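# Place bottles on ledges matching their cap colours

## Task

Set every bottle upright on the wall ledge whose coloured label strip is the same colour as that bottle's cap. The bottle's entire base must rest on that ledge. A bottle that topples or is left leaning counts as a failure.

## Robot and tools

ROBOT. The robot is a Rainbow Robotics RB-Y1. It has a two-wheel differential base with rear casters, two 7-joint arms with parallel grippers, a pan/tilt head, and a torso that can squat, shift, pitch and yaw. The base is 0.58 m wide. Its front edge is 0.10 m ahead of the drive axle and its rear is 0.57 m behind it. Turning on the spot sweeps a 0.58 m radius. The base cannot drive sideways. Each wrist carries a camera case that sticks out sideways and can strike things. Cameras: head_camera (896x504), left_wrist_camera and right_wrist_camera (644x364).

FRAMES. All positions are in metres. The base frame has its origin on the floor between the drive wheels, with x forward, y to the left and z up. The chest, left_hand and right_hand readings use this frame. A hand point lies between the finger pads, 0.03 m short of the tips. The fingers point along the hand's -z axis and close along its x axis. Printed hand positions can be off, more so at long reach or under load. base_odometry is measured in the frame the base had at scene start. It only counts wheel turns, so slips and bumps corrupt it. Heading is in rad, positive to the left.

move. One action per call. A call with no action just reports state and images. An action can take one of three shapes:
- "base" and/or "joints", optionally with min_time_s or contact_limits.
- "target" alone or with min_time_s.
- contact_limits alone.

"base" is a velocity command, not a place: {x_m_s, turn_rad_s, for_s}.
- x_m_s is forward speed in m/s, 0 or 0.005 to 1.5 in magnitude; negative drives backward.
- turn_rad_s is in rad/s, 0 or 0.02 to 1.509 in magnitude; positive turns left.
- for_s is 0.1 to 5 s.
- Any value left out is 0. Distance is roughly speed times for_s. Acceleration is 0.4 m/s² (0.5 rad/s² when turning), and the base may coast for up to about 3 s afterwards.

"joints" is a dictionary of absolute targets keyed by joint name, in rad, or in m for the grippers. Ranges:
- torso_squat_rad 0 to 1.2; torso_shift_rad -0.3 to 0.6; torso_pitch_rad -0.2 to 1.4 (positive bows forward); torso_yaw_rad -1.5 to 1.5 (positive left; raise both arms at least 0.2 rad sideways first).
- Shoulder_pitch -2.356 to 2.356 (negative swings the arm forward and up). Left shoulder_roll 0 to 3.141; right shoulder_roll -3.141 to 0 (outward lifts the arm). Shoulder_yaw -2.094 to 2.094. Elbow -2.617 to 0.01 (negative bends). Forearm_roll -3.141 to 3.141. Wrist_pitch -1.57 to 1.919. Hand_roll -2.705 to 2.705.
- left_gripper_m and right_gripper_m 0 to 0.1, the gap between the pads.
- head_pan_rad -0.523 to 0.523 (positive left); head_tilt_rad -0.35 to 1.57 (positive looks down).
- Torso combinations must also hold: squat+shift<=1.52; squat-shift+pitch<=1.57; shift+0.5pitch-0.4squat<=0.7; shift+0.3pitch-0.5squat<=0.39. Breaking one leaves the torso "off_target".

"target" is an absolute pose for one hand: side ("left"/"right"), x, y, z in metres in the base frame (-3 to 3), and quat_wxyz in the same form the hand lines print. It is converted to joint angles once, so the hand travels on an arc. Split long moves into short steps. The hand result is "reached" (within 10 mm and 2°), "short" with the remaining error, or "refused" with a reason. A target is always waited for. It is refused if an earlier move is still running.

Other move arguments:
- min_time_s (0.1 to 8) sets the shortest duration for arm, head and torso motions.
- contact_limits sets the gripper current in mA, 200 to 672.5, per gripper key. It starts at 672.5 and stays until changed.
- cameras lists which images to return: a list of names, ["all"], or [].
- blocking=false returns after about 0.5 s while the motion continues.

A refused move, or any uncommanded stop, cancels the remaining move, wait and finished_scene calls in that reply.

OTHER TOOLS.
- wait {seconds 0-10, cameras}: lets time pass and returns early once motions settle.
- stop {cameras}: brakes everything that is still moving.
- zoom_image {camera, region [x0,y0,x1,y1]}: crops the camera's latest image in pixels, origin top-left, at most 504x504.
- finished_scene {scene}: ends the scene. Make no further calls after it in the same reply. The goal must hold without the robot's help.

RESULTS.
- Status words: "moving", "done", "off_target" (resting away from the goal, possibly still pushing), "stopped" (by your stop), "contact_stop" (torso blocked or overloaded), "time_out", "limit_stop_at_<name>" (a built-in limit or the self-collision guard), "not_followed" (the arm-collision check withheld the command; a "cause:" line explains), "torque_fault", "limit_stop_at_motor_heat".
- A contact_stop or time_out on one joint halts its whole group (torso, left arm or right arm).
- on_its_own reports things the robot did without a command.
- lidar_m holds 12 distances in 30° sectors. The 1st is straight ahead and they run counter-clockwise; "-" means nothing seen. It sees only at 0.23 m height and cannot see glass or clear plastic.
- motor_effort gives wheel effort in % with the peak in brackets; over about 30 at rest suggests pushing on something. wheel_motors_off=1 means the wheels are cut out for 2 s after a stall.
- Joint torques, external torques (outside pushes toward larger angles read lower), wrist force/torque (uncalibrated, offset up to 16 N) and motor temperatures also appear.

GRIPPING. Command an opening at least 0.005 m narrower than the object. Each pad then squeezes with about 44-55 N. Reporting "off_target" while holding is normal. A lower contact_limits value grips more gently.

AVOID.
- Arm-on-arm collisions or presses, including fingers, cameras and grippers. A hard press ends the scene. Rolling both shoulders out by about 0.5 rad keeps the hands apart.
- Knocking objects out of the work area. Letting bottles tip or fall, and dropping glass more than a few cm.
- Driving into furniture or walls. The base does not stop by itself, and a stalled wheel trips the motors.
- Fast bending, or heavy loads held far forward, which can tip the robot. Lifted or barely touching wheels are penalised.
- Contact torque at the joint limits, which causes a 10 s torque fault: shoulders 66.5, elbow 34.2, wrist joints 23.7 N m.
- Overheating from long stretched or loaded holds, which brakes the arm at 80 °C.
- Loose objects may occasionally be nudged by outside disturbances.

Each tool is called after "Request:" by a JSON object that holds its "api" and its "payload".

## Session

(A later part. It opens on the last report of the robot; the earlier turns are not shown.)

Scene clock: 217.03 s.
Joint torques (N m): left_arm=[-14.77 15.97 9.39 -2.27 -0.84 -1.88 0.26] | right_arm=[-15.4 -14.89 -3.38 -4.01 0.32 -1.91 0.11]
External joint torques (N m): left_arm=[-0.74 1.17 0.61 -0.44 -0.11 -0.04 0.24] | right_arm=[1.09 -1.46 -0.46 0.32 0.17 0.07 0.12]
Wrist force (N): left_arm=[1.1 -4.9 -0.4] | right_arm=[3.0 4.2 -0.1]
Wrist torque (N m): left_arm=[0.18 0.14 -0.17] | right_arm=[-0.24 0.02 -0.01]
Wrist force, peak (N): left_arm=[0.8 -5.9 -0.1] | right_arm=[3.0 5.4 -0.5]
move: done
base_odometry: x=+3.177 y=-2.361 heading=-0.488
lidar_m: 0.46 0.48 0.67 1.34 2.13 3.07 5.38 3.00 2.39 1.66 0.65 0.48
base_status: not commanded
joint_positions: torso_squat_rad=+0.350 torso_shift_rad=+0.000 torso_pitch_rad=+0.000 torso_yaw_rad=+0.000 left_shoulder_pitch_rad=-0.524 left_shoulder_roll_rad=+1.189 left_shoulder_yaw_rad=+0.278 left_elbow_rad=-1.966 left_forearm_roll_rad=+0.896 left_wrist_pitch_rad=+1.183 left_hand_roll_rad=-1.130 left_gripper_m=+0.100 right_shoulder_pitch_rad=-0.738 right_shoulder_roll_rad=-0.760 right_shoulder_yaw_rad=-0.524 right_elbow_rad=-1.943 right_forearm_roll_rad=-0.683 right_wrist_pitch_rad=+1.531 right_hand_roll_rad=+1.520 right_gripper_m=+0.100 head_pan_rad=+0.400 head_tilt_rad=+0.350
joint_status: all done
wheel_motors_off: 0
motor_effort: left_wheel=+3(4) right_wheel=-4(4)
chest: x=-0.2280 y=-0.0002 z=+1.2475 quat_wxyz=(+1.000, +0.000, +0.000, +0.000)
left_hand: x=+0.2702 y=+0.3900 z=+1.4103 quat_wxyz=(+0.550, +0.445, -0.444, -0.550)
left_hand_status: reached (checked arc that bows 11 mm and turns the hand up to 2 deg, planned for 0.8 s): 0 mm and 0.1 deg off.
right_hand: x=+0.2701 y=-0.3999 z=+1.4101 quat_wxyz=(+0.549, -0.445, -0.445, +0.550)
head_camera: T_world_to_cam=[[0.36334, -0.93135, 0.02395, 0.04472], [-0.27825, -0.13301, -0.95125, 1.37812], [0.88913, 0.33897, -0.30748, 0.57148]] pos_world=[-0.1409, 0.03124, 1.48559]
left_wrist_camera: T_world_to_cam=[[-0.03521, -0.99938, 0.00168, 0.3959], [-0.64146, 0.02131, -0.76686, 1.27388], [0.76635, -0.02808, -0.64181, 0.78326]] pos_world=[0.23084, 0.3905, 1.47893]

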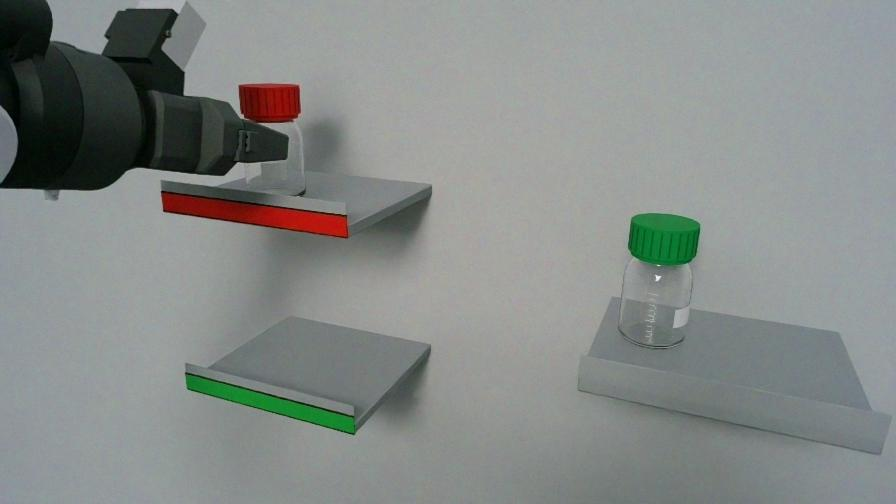

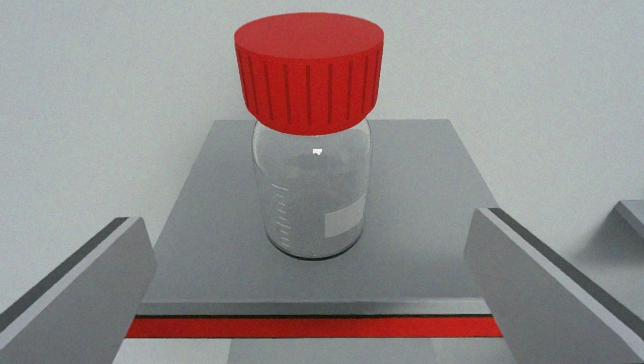

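Request:
{"api": "move", "payload": {"target": {"side": "left", "x": 0.19, "y": 0.35, "z": 1.32, "quat_wxyz": [0.5495, 0.445, -0.445, -0.5495]}, "min_time_s": 1.0}}

Request:
{"api": "move", "payload": {"target": {"side": "left", "x": 0.2, "y": 0.22, "z": 1.26, "quat_wxyz": [0.4731, 0.3831, -0.4993, -0.6165]}, "min_time_s": 1.2}}

Request:
{"api": "move", "payload": {"target": {"side": "left", "x": 0.26, "y": 0.078, "z": 1.3, "quat_wxyz": [0.4731, 0.3831, -0.4993, -0.6165]}, "min_time_s": 1.0, "cameras": ["left_wrist_camera", "head_camera"]}}

Scene clock: 219.70 s.
Joint torques (N m): left_arm=[-9.95 12.86 8.42 -2.48 -1.08 -1.68 0.3] | right_arm=[-14.96 -14.32 -2.94 -3.99 0.08 -1.97 -0.1]
External joint torques (N m): left_arm=[-0.89 0.37 0.81 -0.57 -0.12 0.02 0.29] | right_arm=[1.53 -0.89 -0.02 0.34 -0.07 0.01 -0.09]
Wrist force (N): left_arm=[0.9 -4.9 -0.1] | right_arm=[3.2 4.2 0.0]
Wrist torque (N m): left_arm=[0.18 0.11 -0.13] | right_arm=[-0.19 0.11 -0.02]
Wrist force, peak (N): left_arm=[1.5 -5.4 -0.4] | right_arm=[4.2 5.4 -0.6]
move: done
base_odometry: x=+3.177 y=-2.361 heading=-0.488
lidar_m: 0.46 0.48 0.69 1.34 2.13 3.08 5.38 3.00 2.40 1.66 0.63 0.48
base_status: not commanded
joint_positions: torso_squat_rad=+0.350 torso_shift_rad=+0.000 torso_pitch_rad=+0.000 torso_yaw_rad=+0.000 left_shoulder_pitch_rad=-0.056 left_shoulder_roll_rad=+0.994 left_shoulder_yaw_rad=+0.473 left_elbow_rad=-2.465 left_forearm_roll_rad=+0.732 left_wrist_pitch_rad=+1.207 left_hand_roll_rad=-0.996 left_gripper_m=+0.100 right_shoulder_pitch_rad=-0.738 right_shoulder_roll_rad=-0.760 right_shoulder_yaw_rad=-0.524 right_elbow_rad=-1.943 right_forearm_roll_rad=-0.683 right_wrist_pitch_rad=+1.531 right_hand_roll_rad=+1.520 right_gripper_m=+0.100 head_pan_rad=+0.400 head_tilt_rad=+0.350
joint_status: all done
wheel_motors_off: 0
motor_effort: left_wheel=+3(4) right_wheel=-3(4)
chest: x=-0.2280 y=-0.0002 z=+1.2475 quat_wxyz=(+1.000, +0.000, +0.000, +0.000)
left_hand: x=+0.1900 y=+0.3500 z=+1.3200 quat_wxyz=(+0.550, +0.445, -0.445, -0.550)
left_hand_status: reached (checked arc that bows 12 mm and turns the hand up to 3 deg, planned for 1.0 s): 0 mm and 0.0 deg off.
right_hand: x=+0.2701 y=-0.3999 z=+1.4101 quat_wxyz=(+0.549, -0.445, -0.445, +0.550)
pictures: none

Scene clock: 221.23 s.
Joint torques (N m): left_arm=[-11.15 9.05 5.55 -4.88 -0.97 -1.8 0.1] | right_arm=[-15.03 -14.89 -3.49 -3.97 0.21 -1.93 -0.17]
External joint torques (N m): left_arm=[-0.72 0.54 -1.39 -0.59 -0.14 -0.04 0.09] | right_arm=[1.46 -1.46 -0.57 0.36 0.07 0.05 -0.16]
Wrist force (N): left_arm=[0.9 -5.0 -0.1] | right_arm=[3.1 4.9 -0.4]
Wrist torque (N m): left_arm=[0.19 0.12 -0.01] | right_arm=[-0.27 0.04 0.00]
Wrist force, peak (N): left_arm=[1.3 -5.5 -0.6] | right_arm=[3.5 5.3 -0.5]
move: done
base_odometry: x=+3.177 y=-2.361 heading=-0.488
lidar_m: 0.46 0.48 0.67 1.33 2.12 3.08 5.38 3.00 2.40 1.66 0.64 0.48
base_status: not commanded
joint_positions: torso_squat_rad=+0.350 torso_shift_rad=+0.000 torso_pitch_rad=+0.000 torso_yaw_rad=+0.000 left_shoulder_pitch_rad=-0.147 left_shoulder_roll_rad=+0.800 left_shoulder_yaw_rad=+0.068 left_elbow_rad=-2.534 left_forearm_roll_rad=+0.522 left_wrist_pitch_rad=+1.117 left_hand_roll_rad=-1.046 left_gripper_m=+0.100 right_shoulder_pitch_rad=-0.738 right_shoulder_roll_rad=-0.760 right_shoulder_yaw_rad=-0.524 right_elbow_rad=-1.943 right_forearm_roll_rad=-0.683 right_wrist_pitch_rad=+1.531 right_hand_roll_rad=+1.520 right_gripper_m=+0.100 head_pan_rad=+0.400 head_tilt_rad=+0.350
joint_status: all done
wheel_motors_off: 0
motor_effort: left_wheel=+3(4) right_wheel=-2(3)
chest: x=-0.2280 y=-0.0002 z=+1.2475 quat_wxyz=(+1.000, +0.000, +0.000, +0.000)
left_hand: x=+0.1999 y=+0.2201 z=+1.2603 quat_wxyz=(+0.473, +0.383, -0.500, -0.617)
left_hand_status: reached (checked arc that bows 14 mm and turns the hand up to 15 deg, planned for 1.2 s): 0 mm and 0.1 deg off.
right_hand: x=+0.2701 y=-0.3999 z=+1.4101 quat_wxyz=(+0.549, -0.445, -0.445, +0.550)
pictures: none

Scene clock: 222.57 s.
Joint torques (N m): left_arm=[-16.71 5.29 6.45 -3.81 -1.07 -1.57 0.31] | right_arm=[-15.18 -14.76 -3.11 -3.95 0.09 -1.85 0.03]
External joint torques (N m): left_arm=[0.17 1.23 -0.83 0.53 0.14 0.01 0.3] | right_arm=[1.31 -1.33 -0.19 0.38 -0.05 0.14 0.04]
Wrist force (N): left_arm=[0.9 -5.1 -0.2] | right_arm=[2.3 3.8 -1.3]
Wrist torque (N m): left_arm=[0.20 0.11 -0.16] | right_arm=[-0.18 -0.03 -0.07]
Wrist force, peak (N): left_arm=[0.5 -5.6 -0.6] | right_arm=[3.4 5.7 0.1]
move: done
base_odometry: x=+3.177 y=-2.361 heading=-0.488
lidar_m: 0.45 0.48 0.67 1.34 2.12 3.08 5.38 3.00 2.39 1.66 0.65 0.48
base_status: not commanded
joint_positions: torso_squat_rad=+0.350 torso_shift_rad=+0.000 torso_pitch_rad=+0.000 torso_yaw_rad=+0.000 left_shoulder_pitch_rad=-0.751 left_shoulder_roll_rad=+0.507 left_shoulder_yaw_rad=-0.387 left_elbow_rad=-2.265 left_forearm_roll_rad=+0.158 left_wrist_pitch_rad=+1.434 left_hand_roll_rad=-0.892 left_gripper_m=+0.100 right_shoulder_pitch_rad=-0.738 right_shoulder_roll_rad=-0.760 right_shoulder_yaw_rad=-0.524 right_elbow_rad=-1.943 right_forearm_roll_rad=-0.683 right_wrist_pitch_rad=+1.531 right_hand_roll_rad=+1.520 right_gripper_m=+0.100 head_pan_rad=+0.400 head_tilt_rad=+0.350
joint_status: all done
wheel_motors_off: 0
motor_effort: left_wheel=+3(4) right_wheel=-3(3)
chest: x=-0.2280 y=-0.0002 z=+1.2475 quat_wxyz=(+1.000, +0.000, +0.000, +0.000)
left_hand: x=+0.2590 y=+0.0780 z=+1.3003 quat_wxyz=(+0.472, +0.383, -0.500, -0.617)
left_hand_status: reached (checked arc that bows 25 mm and turns the hand up to 4 deg, planned for 1.0 s): 1 mm and 0.1 deg off.
right_hand: x=+0.2701 y=-0.3999 z=+1.4101 quat_wxyz=(+0.549, -0.445, -0.445, +0.550)
pictures: head_camera, left_wrist_camera
head_camera: T_world_to_cam=[[0.36331, -0.93136, 0.02386, 0.04475], [-0.2782, -0.13289, -0.95128, 1.37816], [0.88916, 0.33898, -0.30739, 0.57139]] pos_world=[-0.1409, 0.03114, 1.48559]
left_wrist_camera: T_world_to_cam=[[-0.29568, -0.95529, 0.00203, 0.14747], [-0.61177, 0.18773, -0.76843, 1.17038], [0.73369, -0.22845, -0.63993, 0.7341]] pos_world=[0.221, 0.08887, 1.36883]

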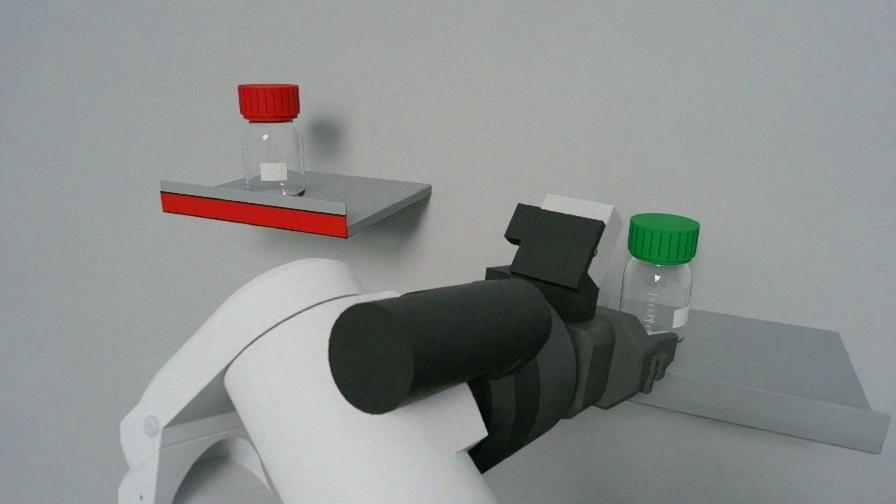

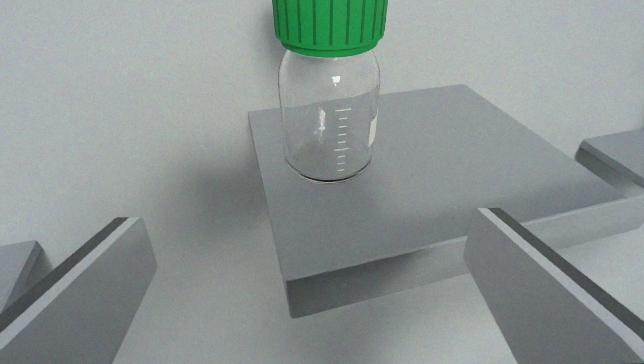

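Request:
{"api": "move", "payload": {"target": {"side": "left", "x": 0.323, "y": 0.05, "z": 1.301, "quat_wxyz": [0.4731, 0.3831, -0.4993, -0.6165]}, "min_time_s": 0.8, "cameras": ["left_wrist_camera"]}}

Request:
{"api": "move", "payload": {"target": {"side": "left", "x": 0.375, "y": 0.036, "z": 1.299, "quat_wxyz": [0.4731, 0.3831, -0.4993, -0.6165]}, "min_time_s": 0.8, "cameras": ["left_wrist_camera"]}}

Scene clock: 225.43 s.
Joint torques (N m): left_arm=[-20.16 4.46 6.04 -5.29 -1.27 -1.46 0.06] | right_arm=[-15.14 -14.74 -3.01 -3.87 0.1 -1.95 -0.19]
External joint torques (N m): left_arm=[-0.43 0.28 -1.71 0.27 -0.17 0.16 0.05] | right_arm=[1.35 -1.31 -0.09 0.46 -0.05 0.03 -0.18]
Wrist force (N): left_arm=[1.0 -4.9 -0.1] | right_arm=[3.4 5.2 -0.7]
Wrist torque (N m): left_arm=[0.17 0.13 -0.04] | right_arm=[-0.30 0.10 -0.04]
Wrist force, peak (N): left_arm=[0.1 -5.7 0.2] | right_arm=[2.9 5.7 -0.8]
move: done
base_odometry: x=+3.177 y=-2.361 heading=-0.488
lidar_m: 0.46 0.48 0.68 1.34 2.13 3.06 5.38 2.99 2.39 1.66 0.64 0.48
base_status: not commanded
joint_positions: torso_squat_rad=+0.350 torso_shift_rad=+0.000 torso_pitch_rad=+0.000 torso_yaw_rad=+0.000 left_shoulder_pitch_rad=-0.881 left_shoulder_roll_rad=+0.425 left_shoulder_yaw_rad=-0.416 left_elbow_rad=-1.942 left_forearm_roll_rad=+0.134 left_wrist_pitch_rad=+1.266 left_hand_roll_rad=-0.917 left_gripper_m=+0.100 right_shoulder_pitch_rad=-0.738 right_shoulder_roll_rad=-0.760 right_shoulder_yaw_rad=-0.524 right_elbow_rad=-1.943 right_forearm_roll_rad=-0.683 right_wrist_pitch_rad=+1.531 right_hand_roll_rad=+1.520 right_gripper_m=+0.100 head_pan_rad=+0.400 head_tilt_rad=+0.350
joint_status: all done
wheel_motors_off: 0
motor_effort: left_wheel=+4(4) right_wheel=-3(4)
chest: x=-0.2280 y=-0.0002 z=+1.2475 quat_wxyz=(+1.000, +0.000, +0.000, +0.000)
left_hand: x=+0.3230 y=+0.0501 z=+1.3014 quat_wxyz=(+0.473, +0.383, -0.500, -0.616)
left_hand_status: reached (checked arc that bows 12 mm and turns the hand up to 2 deg, planned for 0.8 s): 0 mm and 0.0 deg off.
right_hand: x=+0.2701 y=-0.3999 z=+1.4101 quat_wxyz=(+0.549, -0.445, -0.445, +0.550)
left_wrist_camera: T_world_to_cam=[[-0.29354, -0.95594, 0.00284, 0.13802], [-0.61257, 0.18582, -0.76826, 1.21558], [0.73388, -0.22726, -0.64013, 0.68164]] pos_world=[0.2849, 0.06096, 1.36983]

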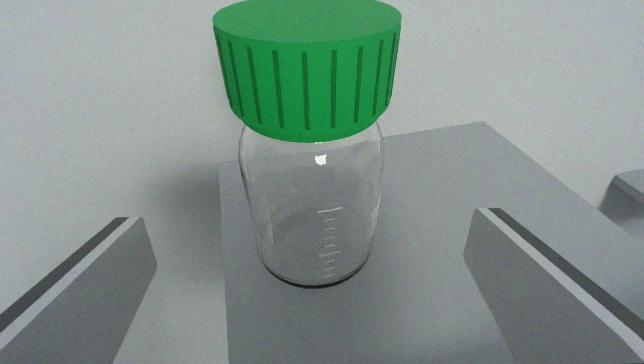

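Scene clock: 226.67 s.
Joint torques (N m): left_arm=[-22.79 5.04 6 -5.88 -1 -1.57 -0.05] | right_arm=[-15.13 -14.45 -2.83 -3.98 0.07 -1.87 -0.02]
External joint torques (N m): left_arm=[-0.87 0.22 -1.7 0.61 -0.03 0.08 -0.06] | right_arm=[1.36 -1.01 0.09 0.35 -0.07 0.11 -0.01]
Wrist force (N): left_arm=[0.9 -5.1 0.0] | right_arm=[3.1 5.3 -0.7]
Wrist torque (N m): left_arm=[0.18 0.13 -0.03] | right_arm=[-0.32 0.07 0.00]
Wrist force, peak (N): left_arm=[1.8 -6.0 0.1] | right_arm=[4.0 5.0 -0.8]
move: done
base_odometry: x=+3.177 y=-2.361 heading=-0.488
lidar_m: 0.46 0.49 0.67 1.34 2.13 3.08 5.38 3.00 2.40 1.67 0.64 0.48
base_status: not commanded
joint_positions: torso_squat_rad=+0.350 torso_shift_rad=+0.000 torso_pitch_rad=+0.000 torso_yaw_rad=+0.000 left_shoulder_pitch_rad=-0.985 left_shoulder_roll_rad=+0.371 left_shoulder_yaw_rad=-0.418 left_elbow_rad=-1.658 left_forearm_roll_rad=+0.139 left_wrist_pitch_rad=+1.101 left_hand_roll_rad=-0.947 left_gripper_m=+0.100 right_shoulder_pitch_rad=-0.738 right_shoulder_roll_rad=-0.760 right_shoulder_yaw_rad=-0.524 right_elbow_rad=-1.943 right_forearm_roll_rad=-0.683 right_wrist_pitch_rad=+1.531 right_hand_roll_rad=+1.520 right_gripper_m=+0.100 head_pan_rad=+0.400 head_tilt_rad=+0.350
joint_status: all done
wheel_motors_off: 0
motor_effort: left_wheel=+3(4) right_wheel=-2(3)
chest: x=-0.2280 y=-0.0002 z=+1.2475 quat_wxyz=(+1.000, +0.000, +0.000, +0.000)
left_hand: x=+0.3750 y=+0.0361 z=+1.2994 quat_wxyz=(+0.473, +0.383, -0.500, -0.616)
left_hand_status: reached (checked arc that bows 11 mm and turns the hand up to 2 deg, planned for 0.8 s): 0 mm and 0.0 deg off.
right_hand: x=+0.2701 y=-0.3999 z=+1.4101 quat_wxyz=(+0.549, -0.445, -0.445, +0.550)
left_wrist_camera: T_world_to_cam=[[-0.29353, -0.95595, 0.00271, 0.14008], [-0.61262, 0.18593, -0.7682, 1.2485], [0.73385, -0.22715, -0.64021, 0.63919]] pos_world=[0.3369, 0.04696, 1.36793]

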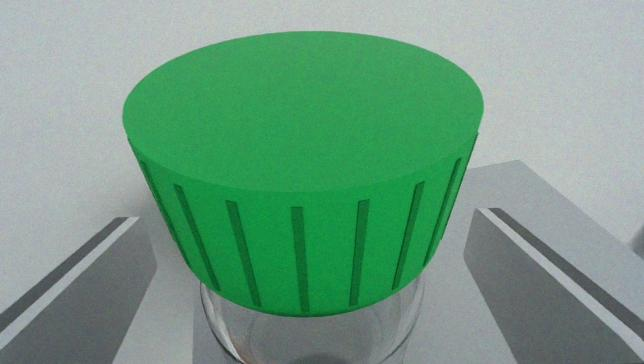

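Request:
{"api": "move", "payload": {"target": {"side": "left", "x": 0.378, "y": 0.035, "z": 1.2965, "quat_wxyz": [0.4731, 0.3831, -0.4993, -0.6165]}, "min_time_s": 0.4}}

Request:
{"api": "move", "payload": {"joints": {"left_gripper_m": 0.04}}}

Request:
{"api": "move", "payload": {"target": {"side": "left", "x": 0.376, "y": 0.0355, "z": 1.326, "quat_wxyz": [0.4731, 0.3831, -0.4993, -0.6165]}, "min_time_s": 0.7}}

Request:
{"api": "move", "payload": {"target": {"side": "left", "x": 0.27, "y": 0.064, "z": 1.335, "quat_wxyz": [0.4731, 0.3831, -0.4993, -0.6165]}, "min_time_s": 1.0, "cameras": ["left_wrist_camera"]}}

Request:
{"api": "move", "payload": {"target": {"side": "left", "x": 0.19, "y": 0.22, "z": 1.3, "quat_wxyz": [0.4731, 0.3831, -0.4993, -0.6165]}, "min_time_s": 1.2}}

Request:
{"api": "move", "payload": {"target": {"side": "left", "x": 0.19, "y": 0.38, "z": 1.24, "quat_wxyz": [0.5495, 0.445, -0.445, -0.5495]}, "min_time_s": 1.2, "cameras": ["left_wrist_camera", "head_camera"]}}

Scene clock: 230.27 s.
Joint torques (N m): left_arm=[-23.8 4.59 5.55 -5.9 -1.16 -1.81 0.15] | right_arm=[-14.87 -14.59 -3.06 -3.96 0.12 -1.85 -0.01]
External joint torques (N m): left_arm=[-1.78 -0.23 -2.13 0.68 -0.2 -0.16 0.13] | right_arm=[1.63 -1.16 -0.14 0.37 -0.03 0.13 0]
Wrist force (N): left_arm=[0.9 -5.1 0.0] | right_arm=[2.7 4.4 -0.4]
Wrist torque (N m): left_arm=[0.20 0.11 -0.06] | right_arm=[-0.18 -0.02 -0.03]
Wrist force, peak (N): left_arm=[1.1 -5.2 0.3] | right_arm=[3.7 5.2 -0.3]
move: done
base_odometry: x=+3.177 y=-2.361 heading=-0.488
lidar_m: 0.46 0.48 0.68 1.34 2.12 3.08 5.38 3.00 2.40 1.66 0.65 0.47
base_status: not commanded
joint_positions: torso_squat_rad=+0.350 torso_shift_rad=+0.000 torso_pitch_rad=+0.000 torso_yaw_rad=+0.000 left_shoulder_pitch_rad=-0.986 left_shoulder_roll_rad=+0.366 left_shoulder_yaw_rad=-0.420 left_elbow_rad=-1.641 left_forearm_roll_rad=+0.135 left_wrist_pitch_rad=+1.087 left_hand_roll_rad=-0.947 left_gripper_m=+0.100 right_shoulder_pitch_rad=-0.738 right_shoulder_roll_rad=-0.760 right_shoulder_yaw_rad=-0.524 right_elbow_rad=-1.943 right_forearm_roll_rad=-0.683 right_wrist_pitch_rad=+1.531 right_hand_roll_rad=+1.520 right_gripper_m=+0.100 head_pan_rad=+0.400 head_tilt_rad=+0.350
joint_status: all done
wheel_motors_off: 0
motor_effort: left_wheel=+3(4) right_wheel=-3(4)
chest: x=-0.2280 y=-0.0002 z=+1.2475 quat_wxyz=(+1.000, +0.000, +0.000, +0.000)
left_hand: x=+0.3779 y=+0.0353 z=+1.2968 quat_wxyz=(+0.473, +0.383, -0.499, -0.616)
left_hand_status: reached (checked arc that bows 1 mm and turns the hand up to 0 deg, planned for 0.4 s): 0 mm and 0.0 deg off.
right_hand: x=+0.2701 y=-0.3999 z=+1.4101 quat_wxyz=(+0.549, -0.445, -0.445, +0.550)
pictures: none

Scene clock: 231.47 s.
Joint torques (N m): left_arm=[-23.36 4.41 5.65 -5.87 -1.25 -1.8 0.15] | right_arm=[-15.37 -14.36 -3.06 -3.92 -0.05 -1.84 -0.24]
External joint torques (N m): left_arm=[-1.34 -0.42 -2.03 0.71 -0.29 -0.15 0.13] | right_arm=[1.12 -0.93 -0.14 0.41 -0.2 0.14 -0.23]
Wrist force (N): left_arm=[1.4 -4.8 0.3] | right_arm=[3.1 4.1 -0.7]
Wrist torque (N m): left_arm=[0.18 0.14 -0.03] | right_arm=[-0.18 0.09 -0.01]
Wrist force, peak (N): left_arm=[1.2 -5.3 0.1] | right_arm=[3.3 5.2 -0.9]
move: off_target
base_odometry: x=+3.177 y=-2.361 heading=-0.488
lidar_m: 0.46 0.48 0.68 1.33 2.13 3.09 5.38 3.00 2.40 1.66 0.65 0.47
base_status: not commanded
joint_positions: torso_squat_rad=+0.350 torso_shift_rad=+0.000 torso_pitch_rad=+0.000 torso_yaw_rad=+0.000 left_shoulder_pitch_rad=-0.986 left_shoulder_roll_rad=+0.366 left_shoulder_yaw_rad=-0.420 left_elbow_rad=-1.641 left_forearm_roll_rad=+0.135 left_wrist_pitch_rad=+1.087 left_hand_roll_rad=-0.947 left_gripper_m=+0.055 right_shoulder_pitch_rad=-0.738 right_shoulder_roll_rad=-0.760 right_shoulder_yaw_rad=-0.524 right_elbow_rad=-1.943 right_forearm_roll_rad=-0.683 right_wrist_pitch_rad=+1.531 right_hand_roll_rad=+1.520 right_gripper_m=+0.100 head_pan_rad=+0.400 head_tilt_rad=+0.350
joint_status: left_gripper_m off_target (ended at +0.055, target +0.040)
wheel_motors_off: 0
motor_effort: left_wheel=+3(4) right_wheel=-2(4)
chest: x=-0.2280 y=-0.0002 z=+1.2475 quat_wxyz=(+1.000, +0.000, +0.000, +0.000)
left_hand: x=+0.3779 y=+0.0353 z=+1.2968 quat_wxyz=(+0.473, +0.383, -0.499, -0.616)
right_hand: x=+0.2701 y=-0.3999 z=+1.4101 quat_wxyz=(+0.549, -0.445, -0.445, +0.550)
pictures: none

Scene clock: 232.50 s.
Joint torques (N m): left_arm=[-24.49 7.24 9.42 -5.83 -1.25 -1.76 0.03] | right_arm=[-15.12 -14.65 -3.23 -3.96 -0.03 -1.73 0.05]
External joint torques (N m): left_arm=[-2.27 1.91 1.72 0.27 -0.28 -0.09 0.01] | right_arm=[1.37 -1.22 -0.31 0.37 -0.18 0.25 0.05]
Wrist force (N): left_arm=[1.0 -6.4 -0.3] | right_arm=[2.9 4.6 -1.0]
Wrist torque (N m): left_arm=[0.14 0.13 -0.03] | right_arm=[-0.23 0.08 -0.01]
Wrist force, peak (N): left_arm=[0.9 -7.0 -0.4] | right_arm=[3.8 5.4 -0.5]
move: done
base_odometry: x=+3.177 y=-2.361 heading=-0.488
lidar_m: 0.46 0.48 0.67 1.33 2.13 3.08 5.38 2.99 2.40 1.66 0.64 0.48
base_status: not commanded
joint_positions: torso_squat_rad=+0.350 torso_shift_rad=+0.000 torso_pitch_rad=+0.000 torso_yaw_rad=+0.000 left_shoulder_pitch_rad=-1.053 left_shoulder_roll_rad=+0.377 left_shoulder_yaw_rad=-0.394 left_elbow_rad=-1.639 left_forearm_roll_rad=+0.182 left_wrist_pitch_rad=+1.145 left_hand_roll_rad=-0.966 left_gripper_m=+0.055 right_shoulder_pitch_rad=-0.738 right_shoulder_roll_rad=-0.760 right_shoulder_yaw_rad=-0.524 right_elbow_rad=-1.943 right_forearm_roll_rad=-0.683 right_wrist_pitch_rad=+1.531 right_hand_roll_rad=+1.520 right_gripper_m=+0.100 head_pan_rad=+0.400 head_tilt_rad=+0.350
joint_status: all done
wheel_motors_off: 0
motor_effort: left_wheel=+3(4) right_wheel=-3(3)
chest: x=-0.2280 y=-0.0002 z=+1.2475 quat_wxyz=(+1.000, +0.000, +0.000, +0.000)
left_hand: x=+0.3759 y=+0.0353 z=+1.3259 quat_wxyz=(+0.473, +0.383, -0.499, -0.617)
left_hand_status: reached (checked arc that bows 1 mm and turns the hand up to 0 deg, planned for 0.7 s): 0 mm and 0.0 deg off.
right_hand: x=+0.2701 y=-0.3999 z=+1.4101 quat_wxyz=(+0.549, -0.445, -0.445, +0.550)
pictures: none

Scene clock: 234.03 s.
Joint torques (N m): left_arm=[-19.61 5.99 9.36 -4.49 -1.44 -2.04 0.4] | right_arm=[-15.03 -14.56 -2.84 -4.07 0.09 -1.92 -0.19]
External joint torques (N m): left_arm=[-1.56 1.61 1.9 -0.8 -0.21 -0.46 0.39] | right_arm=[1.46 -1.13 0.08 0.26 -0.05 0.07 -0.18]
Wrist force (N): left_arm=[1.0 -6.3 -0.4] | right_arm=[3.2 4.7 -0.7]
Wrist torque (N m): left_arm=[0.15 0.14 -0.16] | right_arm=[-0.31 0.03 -0.05]
Wrist force, peak (N): left_arm=[0.4 -7.3 -0.2] | right_arm=[3.1 5.4 -0.6]
move: done
base_odometry: x=+3.177 y=-2.361 heading=-0.488
lidar_m: 0.45 0.48 0.67 1.34 2.13 3.08 5.38 3.00 2.40 1.67 0.64 0.47
base_status: not commanded
joint_positions: torso_squat_rad=+0.350 torso_shift_rad=+0.000 torso_pitch_rad=+0.000 torso_yaw_rad=+0.000 left_shoulder_pitch_rad=-0.899 left_shoulder_roll_rad=+0.482 left_shoulder_yaw_rad=-0.372 left_elbow_rad=-2.179 left_forearm_roll_rad=+0.204 left_wrist_pitch_rad=+1.497 left_hand_roll_rad=-0.891 left_gripper_m=+0.055 right_shoulder_pitch_rad=-0.738 right_shoulder_roll_rad=-0.760 right_shoulder_yaw_rad=-0.524 right_elbow_rad=-1.943 right_forearm_roll_rad=-0.683 right_wrist_pitch_rad=+1.531 right_hand_roll_rad=+1.520 right_gripper_m=+0.100 head_pan_rad=+0.400 head_tilt_rad=+0.350
joint_status: all done
wheel_motors_off: 0
motor_effort: left_wheel=+4(4) right_wheel=-3(4)
chest: x=-0.2280 y=-0.0002 z=+1.2475 quat_wxyz=(+1.000, +0.000, +0.000, +0.000)
left_hand: x=+0.2700 y=+0.0639 z=+1.3348 quat_wxyz=(+0.473, +0.383, -0.499, -0.617)
left_hand_status: reached (checked arc that bows 20 mm and turns the hand up to 3 deg, planned for 1.0 s): 0 mm and 0.0 deg off.
right_hand: x=+0.2701 y=-0.3999 z=+1.4101 quat_wxyz=(+0.549, -0.445, -0.445, +0.550)
left_wrist_camera: T_world_to_cam=[[-0.29382, -0.95586, 0.00236, 0.13623], [-0.61327, 0.18662, -0.76751, 1.20541], [0.73319, -0.22696, -0.64103, 0.74643]] pos_world=[0.232, 0.07467, 1.40333]

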